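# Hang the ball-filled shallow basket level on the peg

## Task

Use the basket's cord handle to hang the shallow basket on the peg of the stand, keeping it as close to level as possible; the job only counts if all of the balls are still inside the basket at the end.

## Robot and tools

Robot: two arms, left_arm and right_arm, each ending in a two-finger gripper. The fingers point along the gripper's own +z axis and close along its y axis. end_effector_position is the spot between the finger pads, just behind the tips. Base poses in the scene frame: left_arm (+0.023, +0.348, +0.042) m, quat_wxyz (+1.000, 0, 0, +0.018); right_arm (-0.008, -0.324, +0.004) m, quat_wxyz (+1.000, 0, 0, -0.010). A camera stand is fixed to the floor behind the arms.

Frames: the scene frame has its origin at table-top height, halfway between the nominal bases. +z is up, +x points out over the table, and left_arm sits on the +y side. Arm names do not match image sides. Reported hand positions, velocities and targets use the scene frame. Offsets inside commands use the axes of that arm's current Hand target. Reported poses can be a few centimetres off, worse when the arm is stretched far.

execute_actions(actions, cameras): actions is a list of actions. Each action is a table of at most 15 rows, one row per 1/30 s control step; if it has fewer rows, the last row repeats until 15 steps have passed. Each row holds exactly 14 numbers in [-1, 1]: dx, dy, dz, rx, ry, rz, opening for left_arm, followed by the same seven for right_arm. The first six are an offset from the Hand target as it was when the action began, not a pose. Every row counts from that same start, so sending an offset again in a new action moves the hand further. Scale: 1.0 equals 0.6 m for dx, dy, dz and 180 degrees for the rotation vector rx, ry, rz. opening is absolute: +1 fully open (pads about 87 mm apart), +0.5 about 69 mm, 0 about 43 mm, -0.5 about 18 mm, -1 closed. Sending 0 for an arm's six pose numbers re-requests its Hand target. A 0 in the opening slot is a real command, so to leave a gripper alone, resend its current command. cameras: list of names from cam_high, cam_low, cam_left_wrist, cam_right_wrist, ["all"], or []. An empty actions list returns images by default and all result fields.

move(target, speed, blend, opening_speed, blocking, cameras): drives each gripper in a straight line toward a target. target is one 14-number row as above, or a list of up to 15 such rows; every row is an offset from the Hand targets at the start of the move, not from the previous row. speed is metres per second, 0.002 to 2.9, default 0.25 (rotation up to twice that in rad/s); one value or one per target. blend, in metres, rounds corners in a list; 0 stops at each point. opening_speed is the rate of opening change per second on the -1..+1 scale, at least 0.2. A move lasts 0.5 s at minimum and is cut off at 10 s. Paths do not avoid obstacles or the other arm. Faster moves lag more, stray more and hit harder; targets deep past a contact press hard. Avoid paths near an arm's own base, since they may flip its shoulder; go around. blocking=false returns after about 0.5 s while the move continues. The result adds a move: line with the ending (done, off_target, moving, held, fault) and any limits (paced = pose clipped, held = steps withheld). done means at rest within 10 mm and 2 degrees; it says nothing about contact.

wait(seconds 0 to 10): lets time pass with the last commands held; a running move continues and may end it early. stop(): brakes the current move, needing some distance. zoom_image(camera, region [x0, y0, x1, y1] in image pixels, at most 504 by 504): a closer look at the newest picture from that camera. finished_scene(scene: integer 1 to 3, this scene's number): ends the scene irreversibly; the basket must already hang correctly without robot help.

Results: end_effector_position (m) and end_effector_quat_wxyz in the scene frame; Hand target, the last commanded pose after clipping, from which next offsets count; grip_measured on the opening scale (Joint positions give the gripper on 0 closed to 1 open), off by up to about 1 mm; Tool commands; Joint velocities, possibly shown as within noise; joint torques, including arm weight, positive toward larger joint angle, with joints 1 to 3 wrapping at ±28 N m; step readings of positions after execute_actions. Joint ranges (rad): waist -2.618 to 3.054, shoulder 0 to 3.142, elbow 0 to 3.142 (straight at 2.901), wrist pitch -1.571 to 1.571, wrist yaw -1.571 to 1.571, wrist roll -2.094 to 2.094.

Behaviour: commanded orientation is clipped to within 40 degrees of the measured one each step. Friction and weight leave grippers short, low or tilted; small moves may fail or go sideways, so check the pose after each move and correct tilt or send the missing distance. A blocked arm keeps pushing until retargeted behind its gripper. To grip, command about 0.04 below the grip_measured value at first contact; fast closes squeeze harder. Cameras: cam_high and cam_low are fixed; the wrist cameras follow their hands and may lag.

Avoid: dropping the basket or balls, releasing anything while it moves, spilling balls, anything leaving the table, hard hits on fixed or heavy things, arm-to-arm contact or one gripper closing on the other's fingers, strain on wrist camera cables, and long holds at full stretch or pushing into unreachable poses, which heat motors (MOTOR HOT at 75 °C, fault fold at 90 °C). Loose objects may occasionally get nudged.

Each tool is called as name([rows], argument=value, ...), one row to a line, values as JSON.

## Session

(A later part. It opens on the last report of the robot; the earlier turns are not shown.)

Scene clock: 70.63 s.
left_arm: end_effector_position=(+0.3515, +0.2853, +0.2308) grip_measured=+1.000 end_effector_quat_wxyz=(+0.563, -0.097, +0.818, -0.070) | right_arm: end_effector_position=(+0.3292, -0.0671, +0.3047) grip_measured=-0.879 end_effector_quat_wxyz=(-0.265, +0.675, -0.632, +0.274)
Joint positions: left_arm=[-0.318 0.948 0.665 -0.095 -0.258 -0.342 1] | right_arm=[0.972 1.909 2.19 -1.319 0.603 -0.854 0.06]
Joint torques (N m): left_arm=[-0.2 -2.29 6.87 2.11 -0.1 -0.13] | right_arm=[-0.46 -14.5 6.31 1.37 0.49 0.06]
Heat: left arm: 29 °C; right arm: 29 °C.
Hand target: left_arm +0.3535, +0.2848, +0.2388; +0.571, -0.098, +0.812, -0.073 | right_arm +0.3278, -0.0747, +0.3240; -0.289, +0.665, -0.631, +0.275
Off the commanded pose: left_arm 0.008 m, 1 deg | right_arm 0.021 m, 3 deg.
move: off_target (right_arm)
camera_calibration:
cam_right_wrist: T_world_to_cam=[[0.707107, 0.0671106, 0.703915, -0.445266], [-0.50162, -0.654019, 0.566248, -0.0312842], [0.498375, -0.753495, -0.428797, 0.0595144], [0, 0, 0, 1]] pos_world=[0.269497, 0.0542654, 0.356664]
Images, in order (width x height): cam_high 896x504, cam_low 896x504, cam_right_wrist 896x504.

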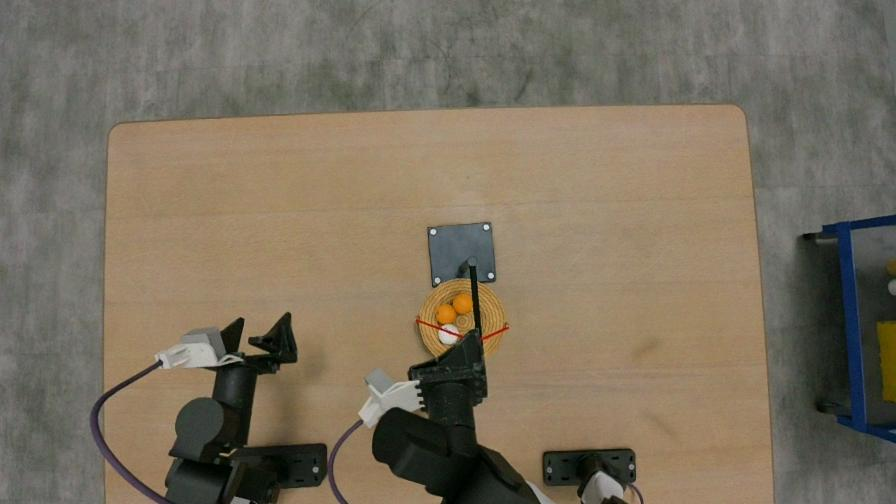

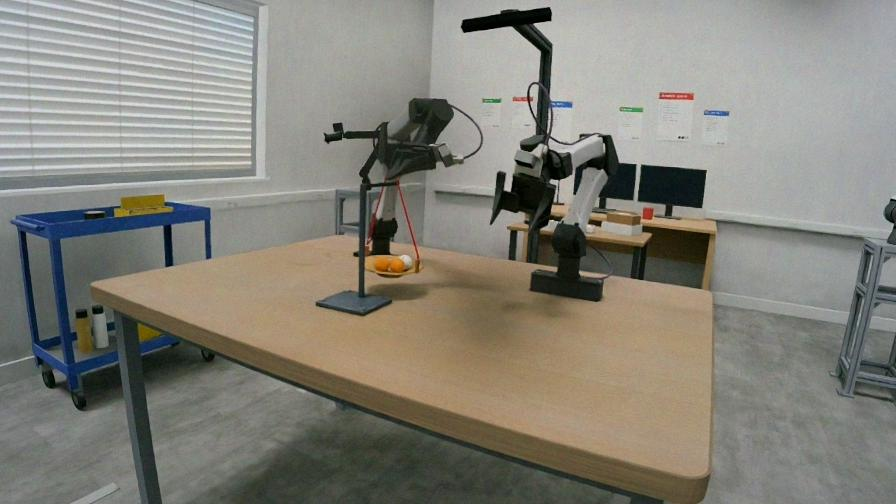

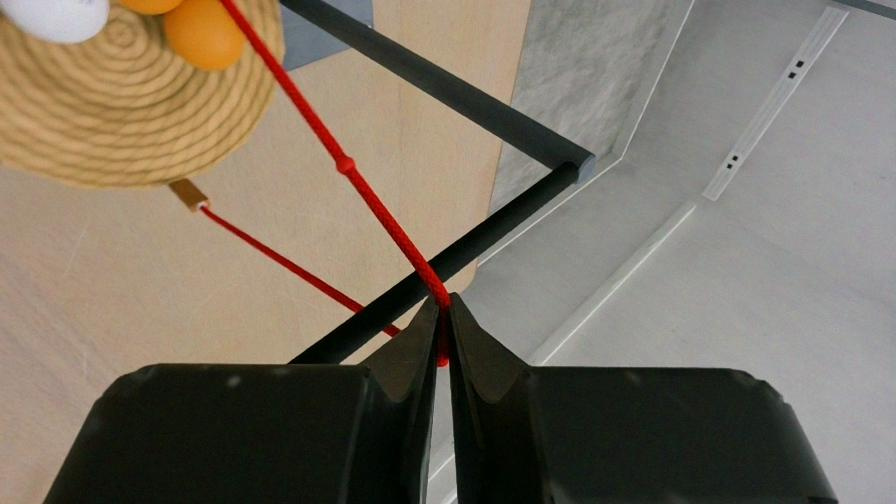

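move(target=[0,0,0,0,0,0,1,0.018,-0.0123,-0.0113,0,0,0,-1], speed=0.03, cameras=["cam_low","cam_right_wrist","cam_high"])

zoom_image(camera="cam_low", region=[320, 150, 480, 310])

zoom_image(camera="cam_right_wrist", region=[200, 80, 600, 380])

zoom_image(camera="cam_high", region=[400, 260, 540, 400])

Scene clock: 71.77 s.
left_arm: end_effector_position=(+0.3515, +0.2853, +0.2308) grip_measured=+1.000 end_effector_quat_wxyz=(+0.563, -0.097, +0.818, -0.070) | right_arm: end_effector_position=(+0.3311, -0.0766, +0.3114) grip_measured=-0.879 end_effector_quat_wxyz=(-0.265, +0.674, -0.632, +0.276)
Joint positions: left_arm=[-0.318 0.948 0.665 -0.095 -0.258 -0.342 1] | right_arm=[0.954 1.89 2.19 -1.326 0.597 -0.874 0.06]
Joint torques (N m): left_arm=[-0.09 -2.3 6.93 2.11 -0.07 -0.13] | right_arm=[-0.59 -13.98 8.53 1.19 0.4 0.07]
Heat: left arm: 29 °C; right arm: 30 °C.
Hand target: left_arm +0.3535, +0.2848, +0.2388; +0.571, -0.098, +0.812, -0.073 | right_arm +0.3284, -0.0855, +0.3341; -0.290, +0.665, -0.631, +0.275
Off the commanded pose: left_arm 0.008 m, 1 deg | right_arm 0.025 m, 3 deg.
move: off_target (right_arm)
camera_calibration:
cam_right_wrist: T_world_to_cam=[[0.704938, 0.0668739, 0.706109, -0.450613], [-0.504501, -0.652483, 0.56546, -0.0389847], [0.498539, -0.754847, -0.426222, 0.0533493], [0, 0, 0, 1]] pos_world=[0.27139, 0.044968, 0.362965]
Images, in order (width x height): cam_high 896x504, cam_low 896x504, cam_right_wrist 896x504.

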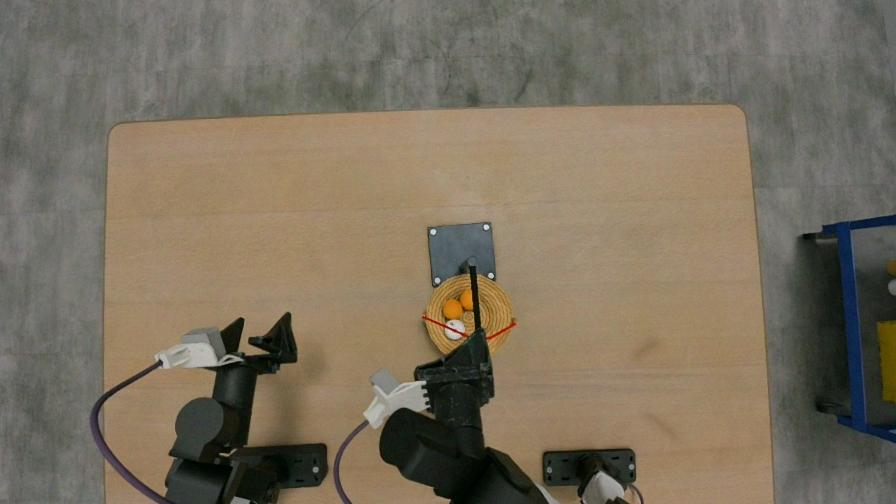

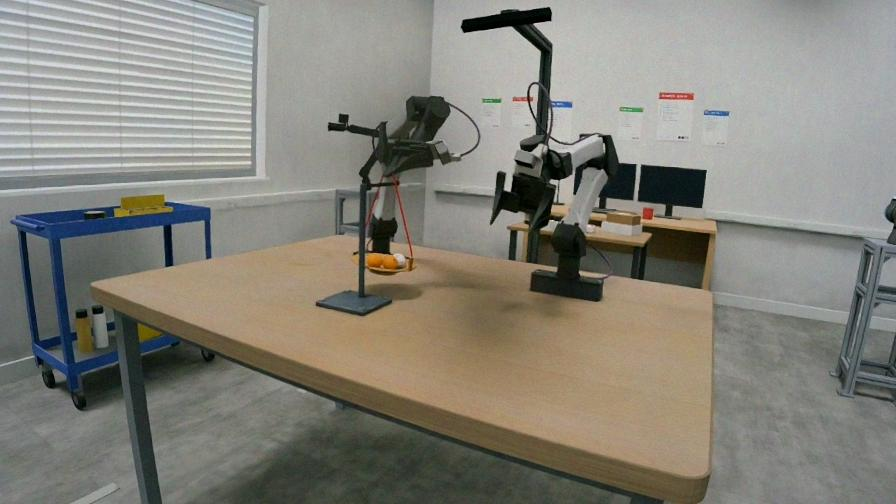

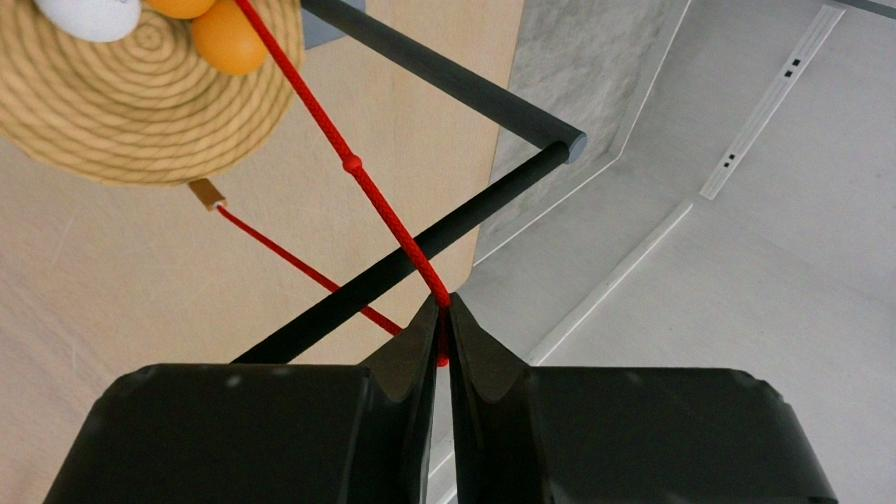

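Scaled by 3.150 from the camera's 896x504 image, which has a finer 1280x720 frame.

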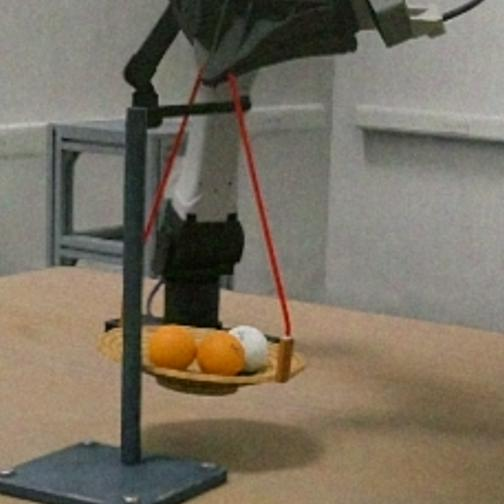

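Scaled by 1.260 from the camera's 896x504 image, which has a finer 1280x720 frame.

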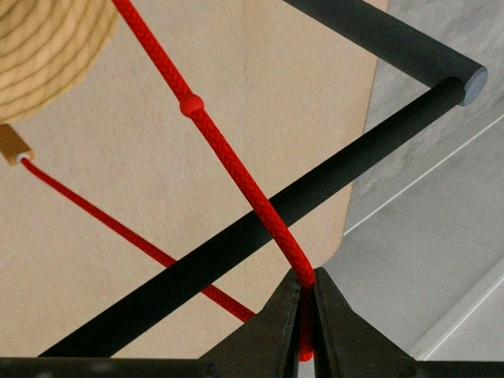

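Scaled by 3.600 from the camera's 896x504 image, which has a finer 1280x720 frame.

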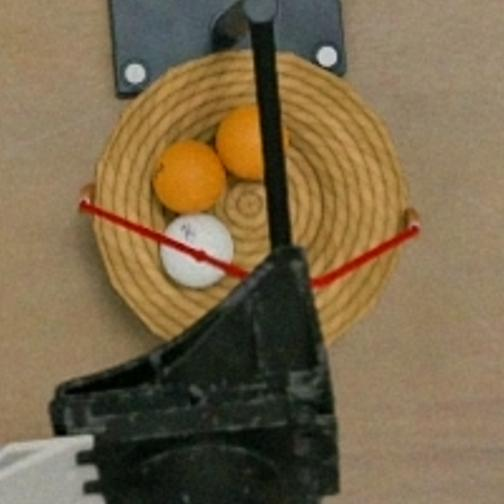

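move(target=[0,0,0,0,0,0,1,0.003,0.0085,0.008,0,0,0,-1], speed=0.03, cameras=["cam_low","cam_right_wrist","cam_high"])

zoom_image(camera="cam_low", region=[320, 150, 480, 310])

zoom_image(camera="cam_right_wrist", region=[200, 80, 600, 380])

Scene clock: 72.90 s.
left_arm: end_effector_position=(+0.3515, +0.2853, +0.2308) grip_measured=+1.000 end_effector_quat_wxyz=(+0.563, -0.097, +0.818, -0.070) | right_arm: end_effector_position=(+0.3300, -0.0802, +0.3092) grip_measured=-0.879 end_effector_quat_wxyz=(-0.266, +0.674, -0.632, +0.275)
Joint positions: left_arm=[-0.318 0.948 0.665 -0.095 -0.258 -0.342 1] | right_arm=[0.95 1.865 2.146 -1.304 0.595 -0.877 0.06]
Joint torques (N m): left_arm=[-0.06 -2.3 6.87 2.12 -0.08 -0.12] | right_arm=[-0.61 -13.94 6.31 1.38 0.43 0.05]
Heat: left arm: 29 °C; right arm: 30 °C.
Hand target: left_arm +0.3535, +0.2848, +0.2388; +0.571, -0.098, +0.812, -0.073 | right_arm +0.3287, -0.0874, +0.3272; -0.290, +0.665, -0.631, +0.275
Off the commanded pose: left_arm 0.008 m, 1 deg | right_arm 0.019 m, 3 deg.
move: off_target (right_arm)
camera_calibration:
cam_right_wrist: T_world_to_cam=[[0.70491, 0.0660722, 0.706213, -0.448174], [-0.504682, -0.652885, 0.564834, -0.0404262], [0.498395, -0.75457, -0.426879, 0.0504227], [0, 0, 0, 1]] pos_world=[0.270389, 0.0412656, 0.360865]
Images, in order (width x height): cam_high 896x504, cam_low 896x504, cam_right_wrist 896x504.

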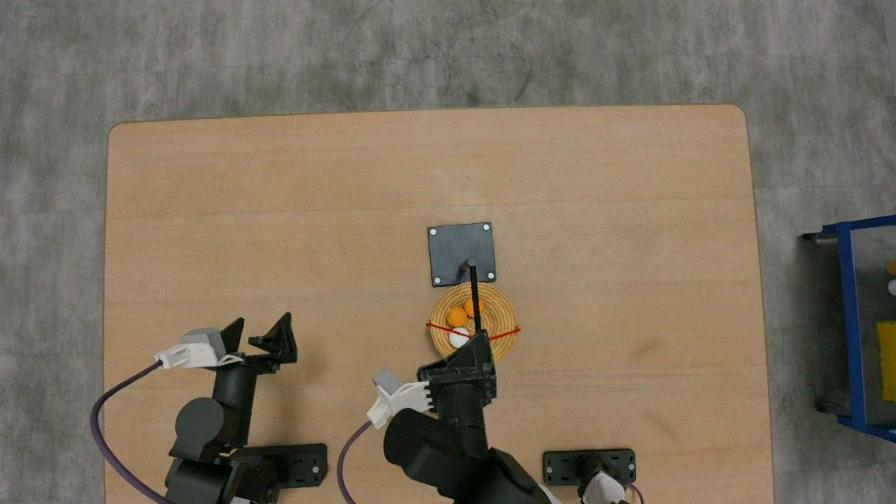

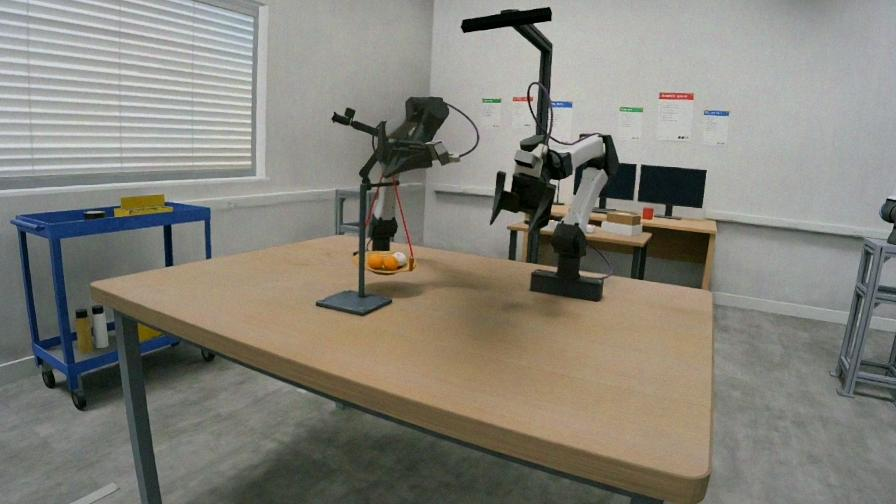

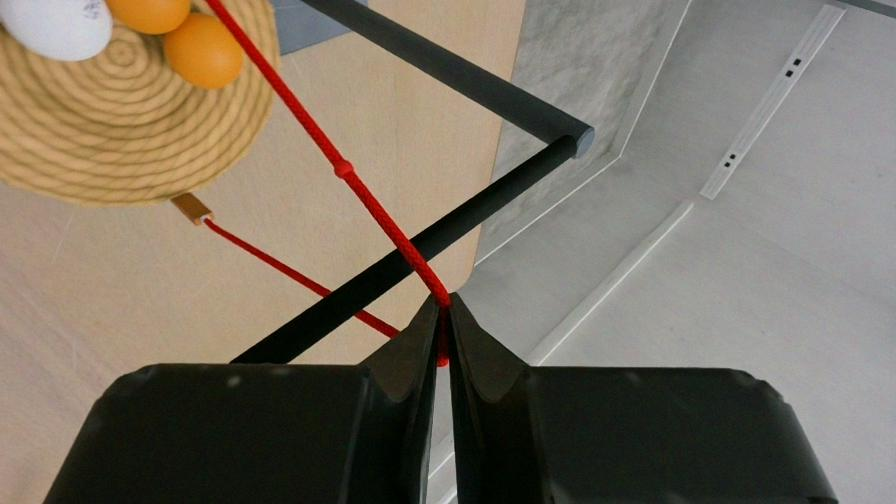

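Scaled by 3.150 from the camera's 896x504 image, which has a finer 1280x720 frame.

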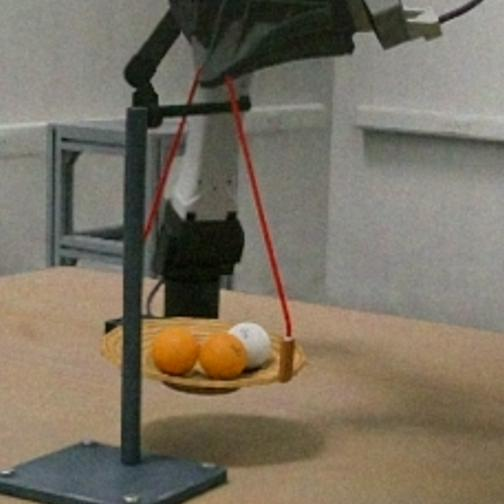

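Scaled by 1.260 from the camera's 896x504 image, which has a finer 1280x720 frame.

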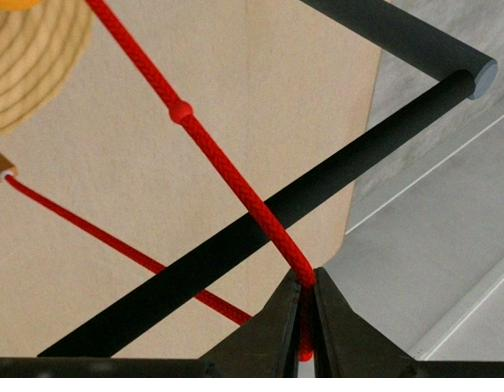

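move(target=[0,0,0,0,0,0,1,-0.008,0.0171,0.016,0,0,0,-1], speed=0.03, cameras=["cam_low","cam_right_wrist","cam_high"])

zoom_image(camera="cam_low", region=[320, 150, 480, 310])

zoom_image(camera="cam_right_wrist", region=[200, 80, 600, 380])

Scene clock: 73.97 s.
left_arm: end_effector_position=(+0.3515, +0.2853, +0.2308) grip_measured=+1.000 end_effector_quat_wxyz=(+0.563, -0.097, +0.818, -0.070) | right_arm: end_effector_position=(+0.3304, -0.0795, +0.2978) grip_measured=-0.879 end_effector_quat_wxyz=(-0.265, +0.674, -0.632, +0.275)
Joint positions: left_arm=[-0.318 0.948 0.665 -0.095 -0.258 -0.342 1] | right_arm=[0.95 1.841 2.062 -1.245 0.594 -0.877 0.06]
Joint torques (N m): left_arm=[-0.2 -2.29 6.82 2.1 -0.07 -0.15] | right_arm=[0.16 -13.29 6.3 1.44 0.47 0.14]
Heat: left arm: 29 °C; right arm: 30 °C.
Hand target: left_arm +0.3535, +0.2848, +0.2388; +0.571, -0.098, +0.812, -0.073 | right_arm +0.3284, -0.0827, +0.3131; -0.290, +0.665, -0.631, +0.275
Off the commanded pose: left_arm 0.008 m, 1 deg | right_arm 0.016 m, 3 deg.
move: off_target (right_arm)
camera_calibration:
cam_right_wrist: T_world_to_cam=[[0.705424, 0.0663609, 0.705672, -0.440338], [-0.503943, -0.65315, 0.565187, -0.0337553], [0.498416, -0.754315, -0.427305, 0.0459911], [0, 0, 0, 1]] pos_world=[0.270691, 0.0418657, 0.349465]
Images, in order (width x height): cam_high 896x504, cam_low 896x504, cam_right_wrist 896x504.

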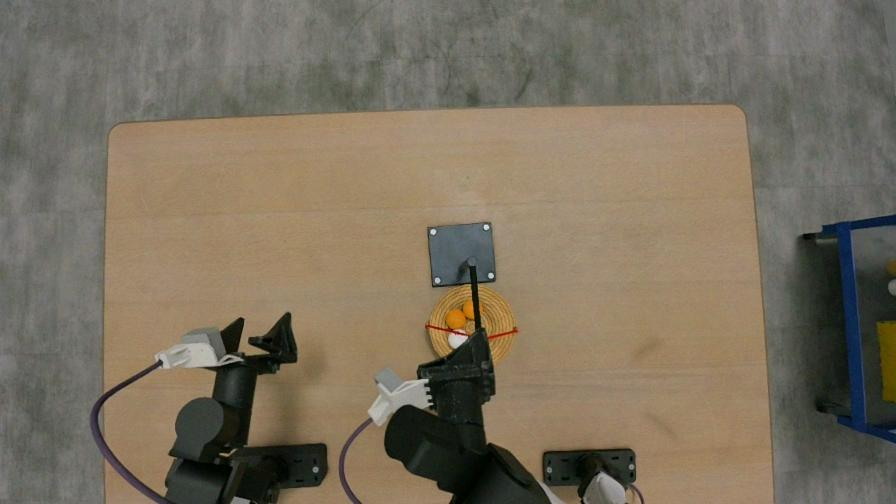

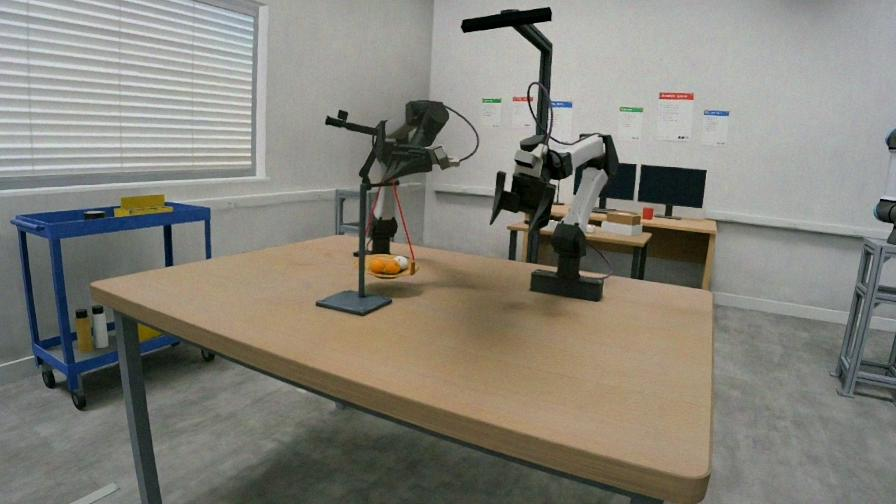

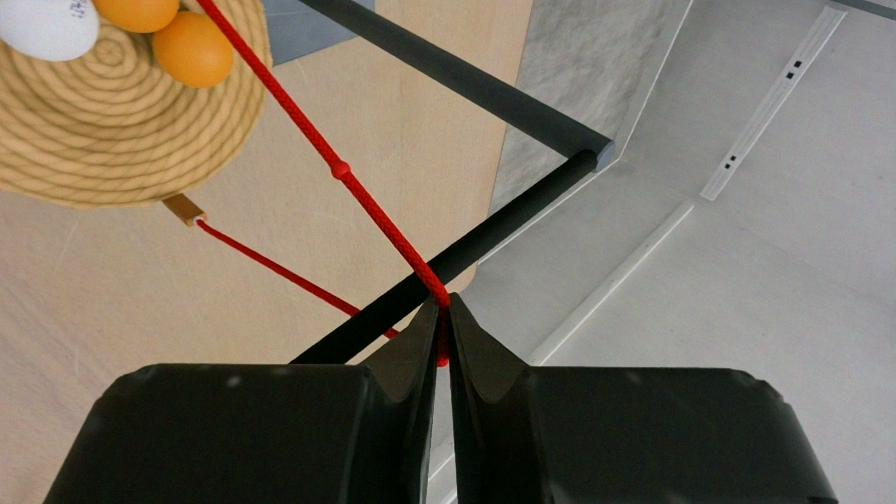

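Scaled by 3.150 from the camera's 896x504 image, which has a finer 1280x720 frame.

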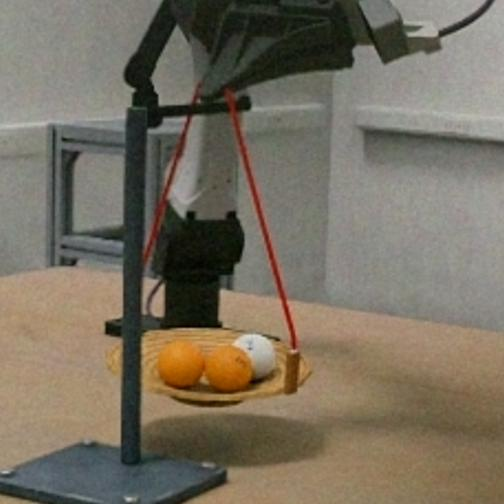

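Scaled by 1.260 from the camera's 896x504 image, which has a finer 1280x720 frame.

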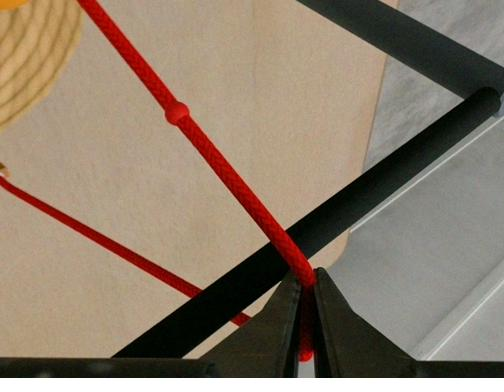

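move(target=[0,0,0,0,0,0,1,0,0.0055,0.005,0,0,0,-1], speed=0.03, cameras=["cam_low","cam_right_wrist"])

zoom_image(camera="cam_low", region=[350, 160, 430, 240])

zoom_image(camera="cam_right_wrist", region=[320, 180, 570, 380])

Scene clock: 74.97 s.
left_arm: end_effector_position=(+0.3515, +0.2853, +0.2308) grip_measured=+1.000 end_effector_quat_wxyz=(+0.563, -0.097, +0.818, -0.070) | right_arm: end_effector_position=(+0.3303, -0.0796, +0.2972) grip_measured=-0.879 end_effector_quat_wxyz=(-0.272, +0.671, -0.632, +0.274)
Joint positions: left_arm=[-0.318 0.948 0.665 -0.095 -0.258 -0.342 1] | right_arm=[0.95 1.824 2.032 -1.218 0.594 -0.877 0.06]
Joint torques (N m): left_arm=[-0.1 -2.25 6.82 2.12 -0.08 -0.13] | right_arm=[0.18 -12.52 6.23 1.41 0.47 0.14]
Heat: left arm: 29 °C; right arm: 31 °C.
Hand target: left_arm +0.3535, +0.2848, +0.2388; +0.571, -0.098, +0.812, -0.073 | right_arm +0.3284, -0.0827, +0.3087; -0.290, +0.665, -0.631, +0.275
Off the commanded pose: left_arm 0.008 m, 1 deg | right_arm 0.012 m, 2 deg.
move: off_target (right_arm)
camera_calibration:
cam_right_wrist: T_world_to_cam=[[0.69913, 0.0578729, 0.712649, -0.440605], [-0.508934, -0.659796, 0.552861, -0.0287239], [0.502199, -0.749213, -0.43183, 0.0463007], [0, 0, 0, 1]] pos_world=[0.270169, 0.0412362, 0.349871]
Images, in order (width x height): cam_low 896x504, cam_right_wrist 896x504.

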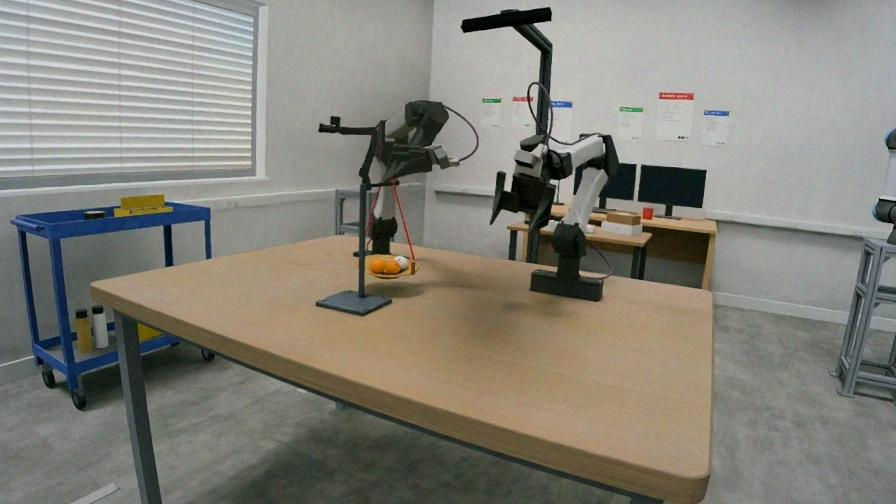

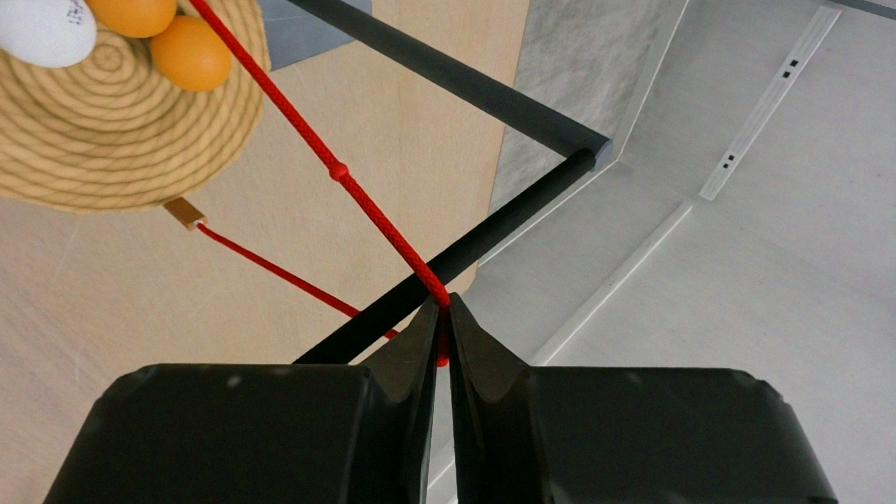

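Scaled by 6.300 from the camera's 896x504 image, which has a finer 1280x720 frame.

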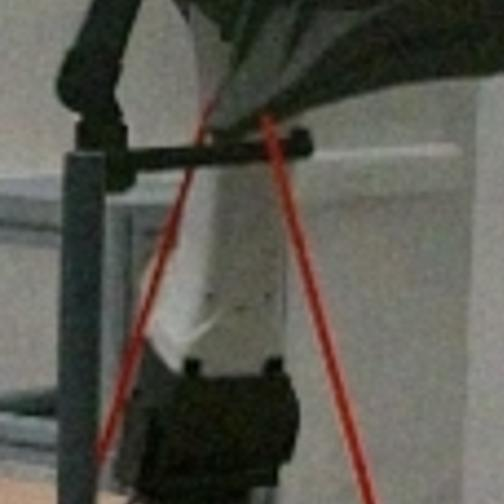

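Scaled by 2.016 from the camera's 896x504 image, which has a finer 1280x720 frame.

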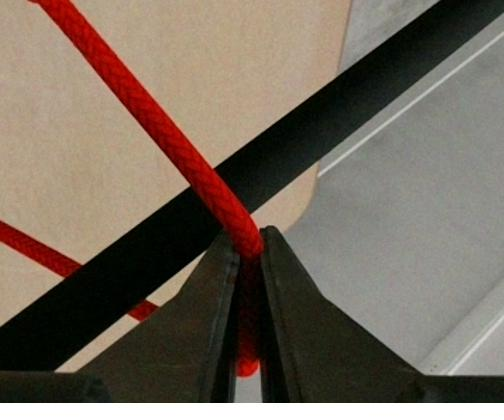

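move(target=[0,0,0,0,0,0,1,0,0,0,0,0,0,-0.6], opening_speed=0.25, cameras=["all"])

zoom_image(camera="cam_low", region=[320, 150, 480, 310])

Scene clock: 77.67 s.
left_arm: end_effector_position=(+0.3515, +0.2853, +0.2308) grip_measured=+1.000 end_effector_quat_wxyz=(+0.563, -0.097, +0.818, -0.070) | right_arm: end_effector_position=(+0.3323, -0.0783, +0.3007) grip_measured=-0.600 end_effector_quat_wxyz=(-0.282, +0.666, -0.633, +0.276)
Joint positions: left_arm=[-0.318 0.948 0.665 -0.095 -0.258 -0.342 1] | right_arm=[0.95 1.82 2.032 -1.2 0.6 -0.877 0.2]
Joint torques (N m): left_arm=[-0.29 -2.28 6.82 2.11 -0.08 -0.12] | right_arm=[0.18 -12.16 6.08 1.26 0.41 0.14]
Heat: left arm: 29 °C; right arm: 31 °C.
Hand target: left_arm +0.3535, +0.2848, +0.2388; +0.571, -0.098, +0.812, -0.073 | right_arm +0.3284, -0.0827, +0.3087; -0.290, +0.665, -0.631, +0.275
Off the commanded pose: left_arm 0.008 m, 1 deg | right_arm 0.010 m, 1 deg.
move: done
camera_calibration:
cam_left_wrist: T_world_to_cam=[[0.0840941, -0.970352, 0.226594, 0.190655], [-0.935233, -0.15534, -0.318132, 0.471058], [0.343899, -0.185166, -0.920569, 0.289604], [0, 0, 0, 1]] pos_world=[0.324922, 0.311801, 0.373258]
cam_right_wrist: T_world_to_cam=[[0.687094, 0.0458927, 0.725118, -0.445239], [-0.520171, -0.665708, 0.535027, -0.0201353], [0.507271, -0.744799, -0.433532, 0.0469552], [0, 0, 0, 1]] pos_world=[0.271628, 0.0420011, 0.35398]

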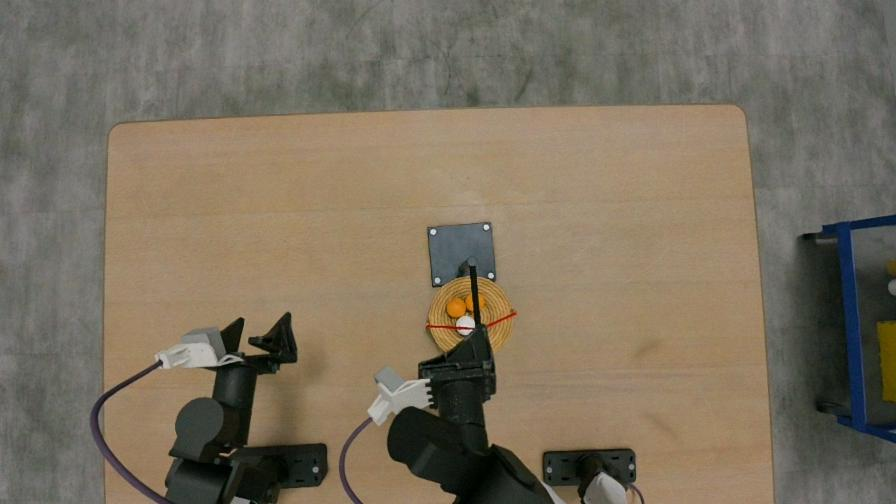

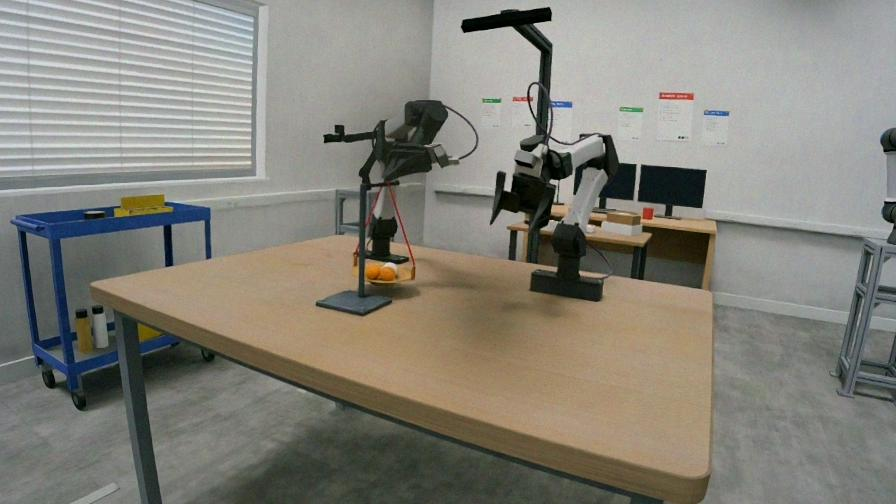

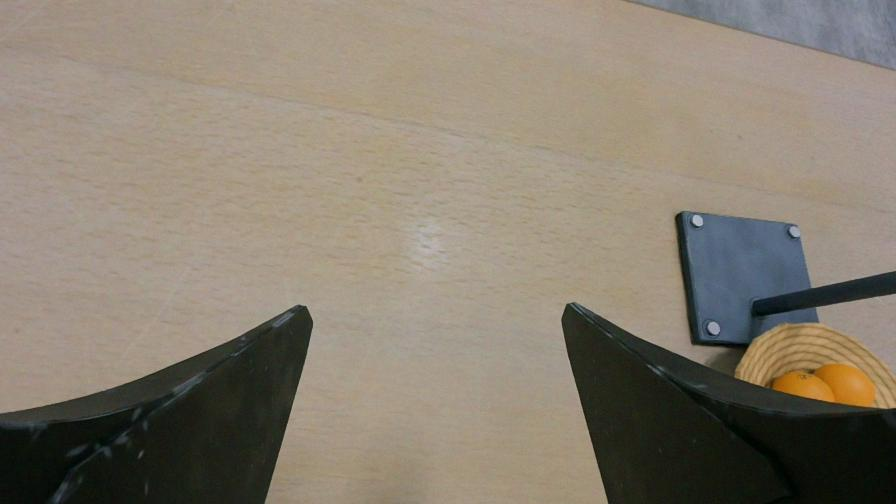

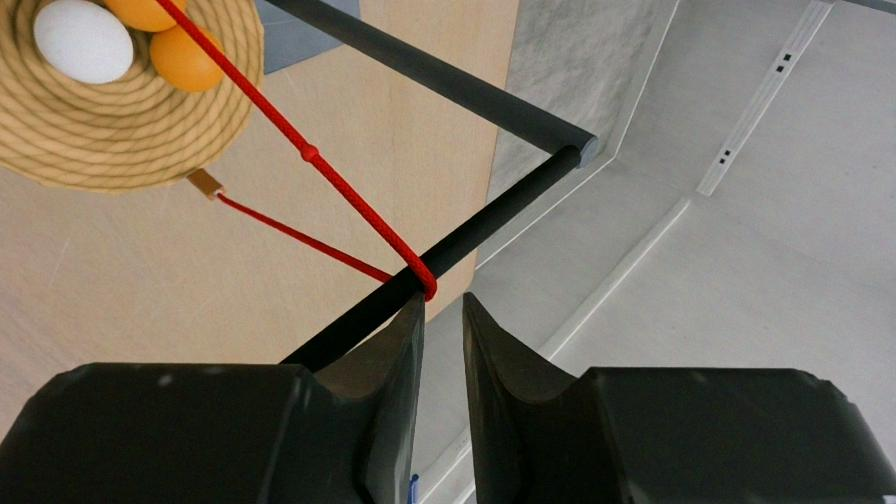

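Scaled by 3.150 from the camera's 896x504 image, which has a finer 1280x720 frame.

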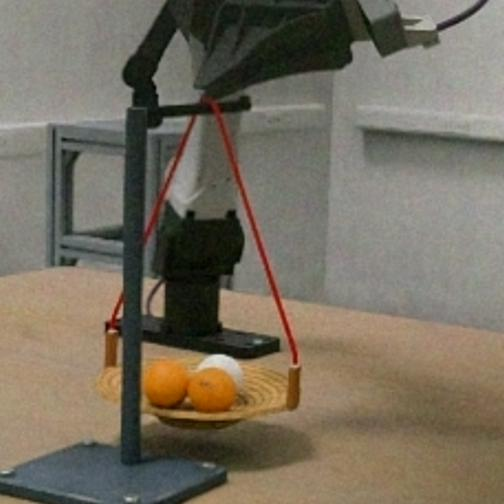

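move([
  [0,0,0,0,0,0,1,-0.008,0,-0.06,0,0,0,-0.6],
  [0,0,0,0,0,0,1,-0.008,0,-0.18,0,0,0,-0.6],
], speed=0.06, cameras=["all"])

zoom_image(camera="cam_low", region=[320, 150, 480, 310])

zoom_image(camera="cam_high", region=[400, 260, 540, 400])

Scene clock: 80.67 s.
left_arm: end_effector_position=(+0.3515, +0.2853, +0.2308) grip_measured=+1.000 end_effector_quat_wxyz=(+0.563, -0.097, +0.818, -0.070) | right_arm: end_effector_position=(+0.2538, -0.0698, +0.3682) grip_measured=-0.600 end_effector_quat_wxyz=(-0.312, +0.676, -0.611, +0.270)
Joint positions: left_arm=[-0.318 0.948 0.665 -0.095 -0.258 -0.342 1] | right_arm=[1.167 1.836 2.372 -1.573 0.696 -0.722 0.2]
Joint torques (N m): left_arm=[-0.17 -2.36 6.82 2.09 -0.08 -0.12] | right_arm=[0.59 -11.77 5.63 1.05 0.74 0.29]
Heat: left arm: 29 °C; right arm: 31 °C.
Hand target: left_arm +0.3535, +0.2848, +0.2388; +0.571, -0.098, +0.812, -0.073 | right_arm +0.2491, -0.0818, +0.3821; -0.290, +0.665, -0.631, +0.275
Off the commanded pose: left_arm 0.008 m, 1 deg | right_arm 0.019 m, 4 deg.
joint sent to its limit (right arm) — joint 4 (wrist pitch), lower limit. The joint targets are off in orientation, not in position.
move: off_target (right_arm)
camera_calibration:
cam_left_wrist: T_world_to_cam=[[0.0840941, -0.970352, 0.226594, 0.190655], [-0.935233, -0.15534, -0.318132, 0.471058], [0.343899, -0.185166, -0.920569, 0.289604], [0, 0, 0, 1]] pos_world=[0.324922, 0.311801, 0.373258]
cam_right_wrist: T_world_to_cam=[[0.656994, 0.064318, 0.751147, -0.441361], [-0.496872, -0.712396, 0.495591, -0.0860506], [0.56699, -0.698824, -0.436082, 0.111268], [0, 0, 0, 1]] pos_world=[0.184127, 0.0448422, 0.422695]

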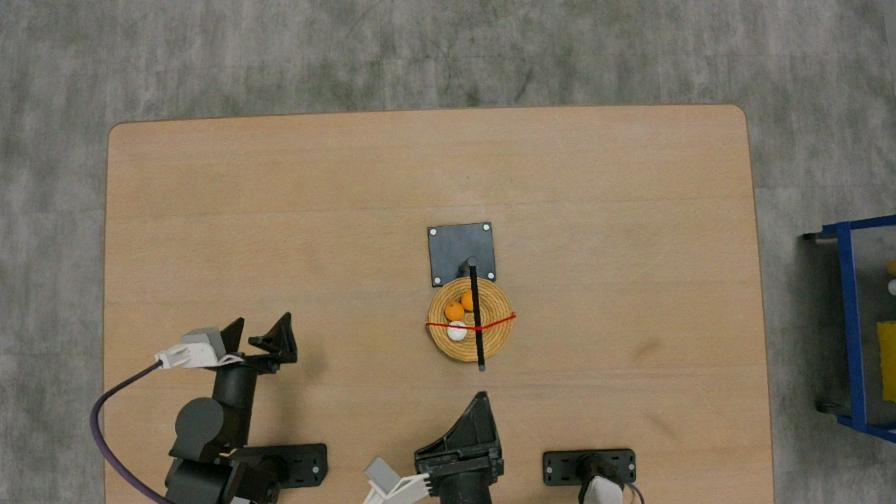

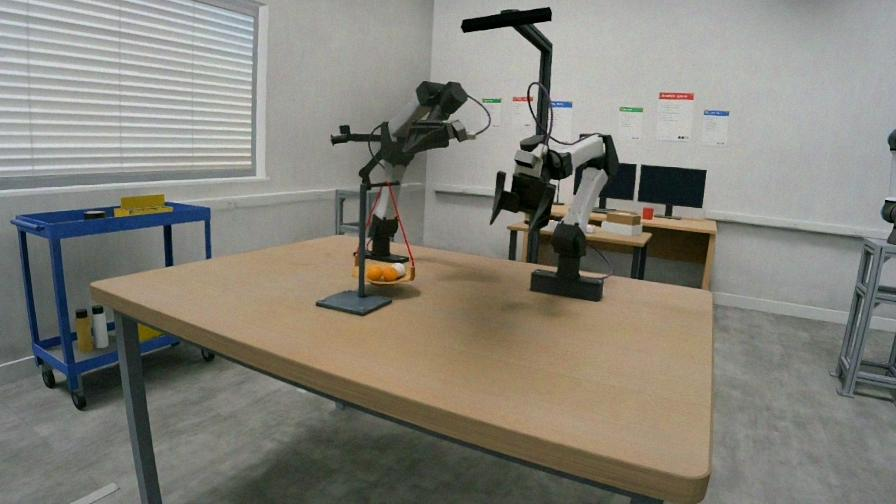

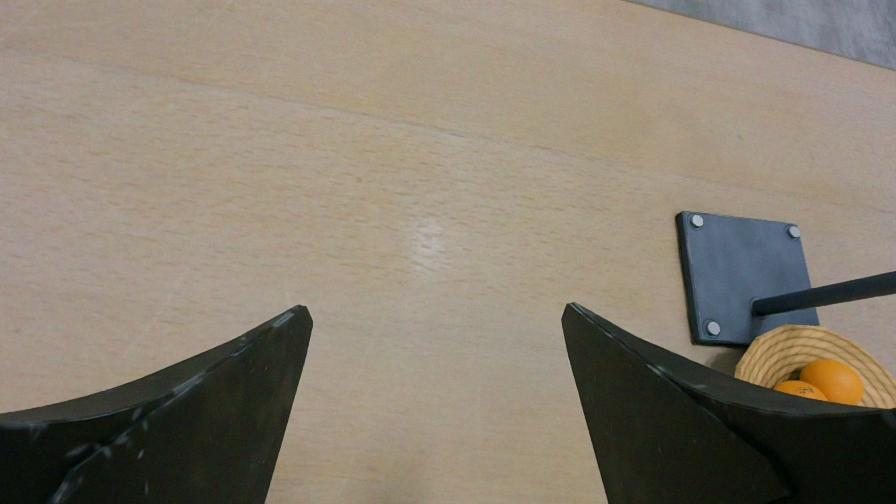

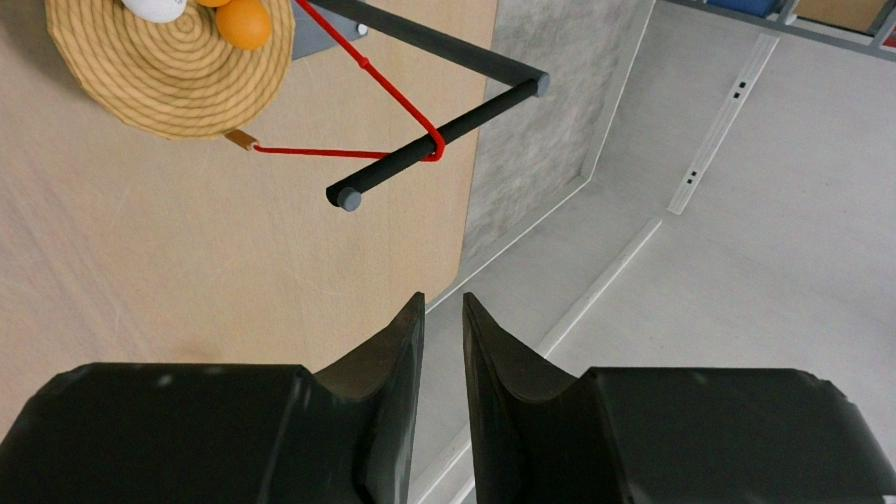

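Scaled by 3.150 from the camera's 896x504 image, which has a finer 1280x720 frame.

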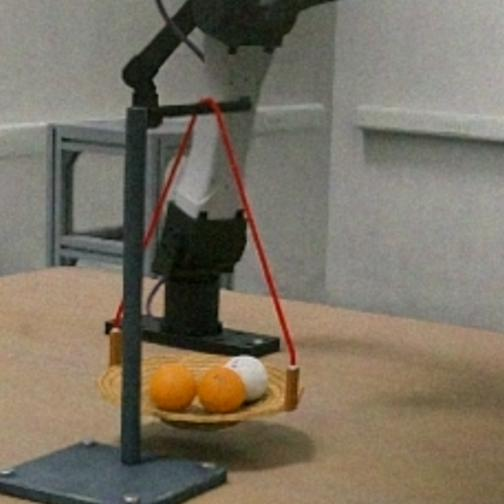

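Scaled by 3.600 from the camera's 896x504 image, which has a finer 1280x720 frame.

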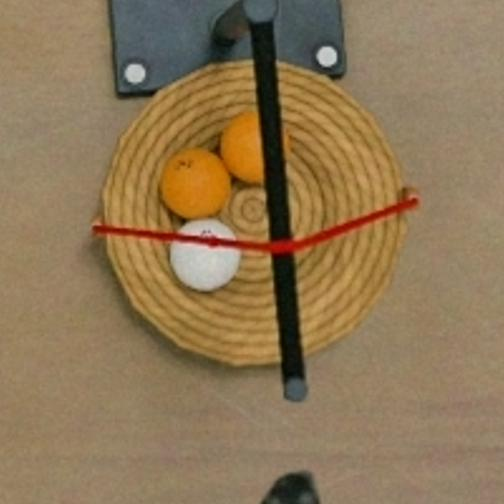

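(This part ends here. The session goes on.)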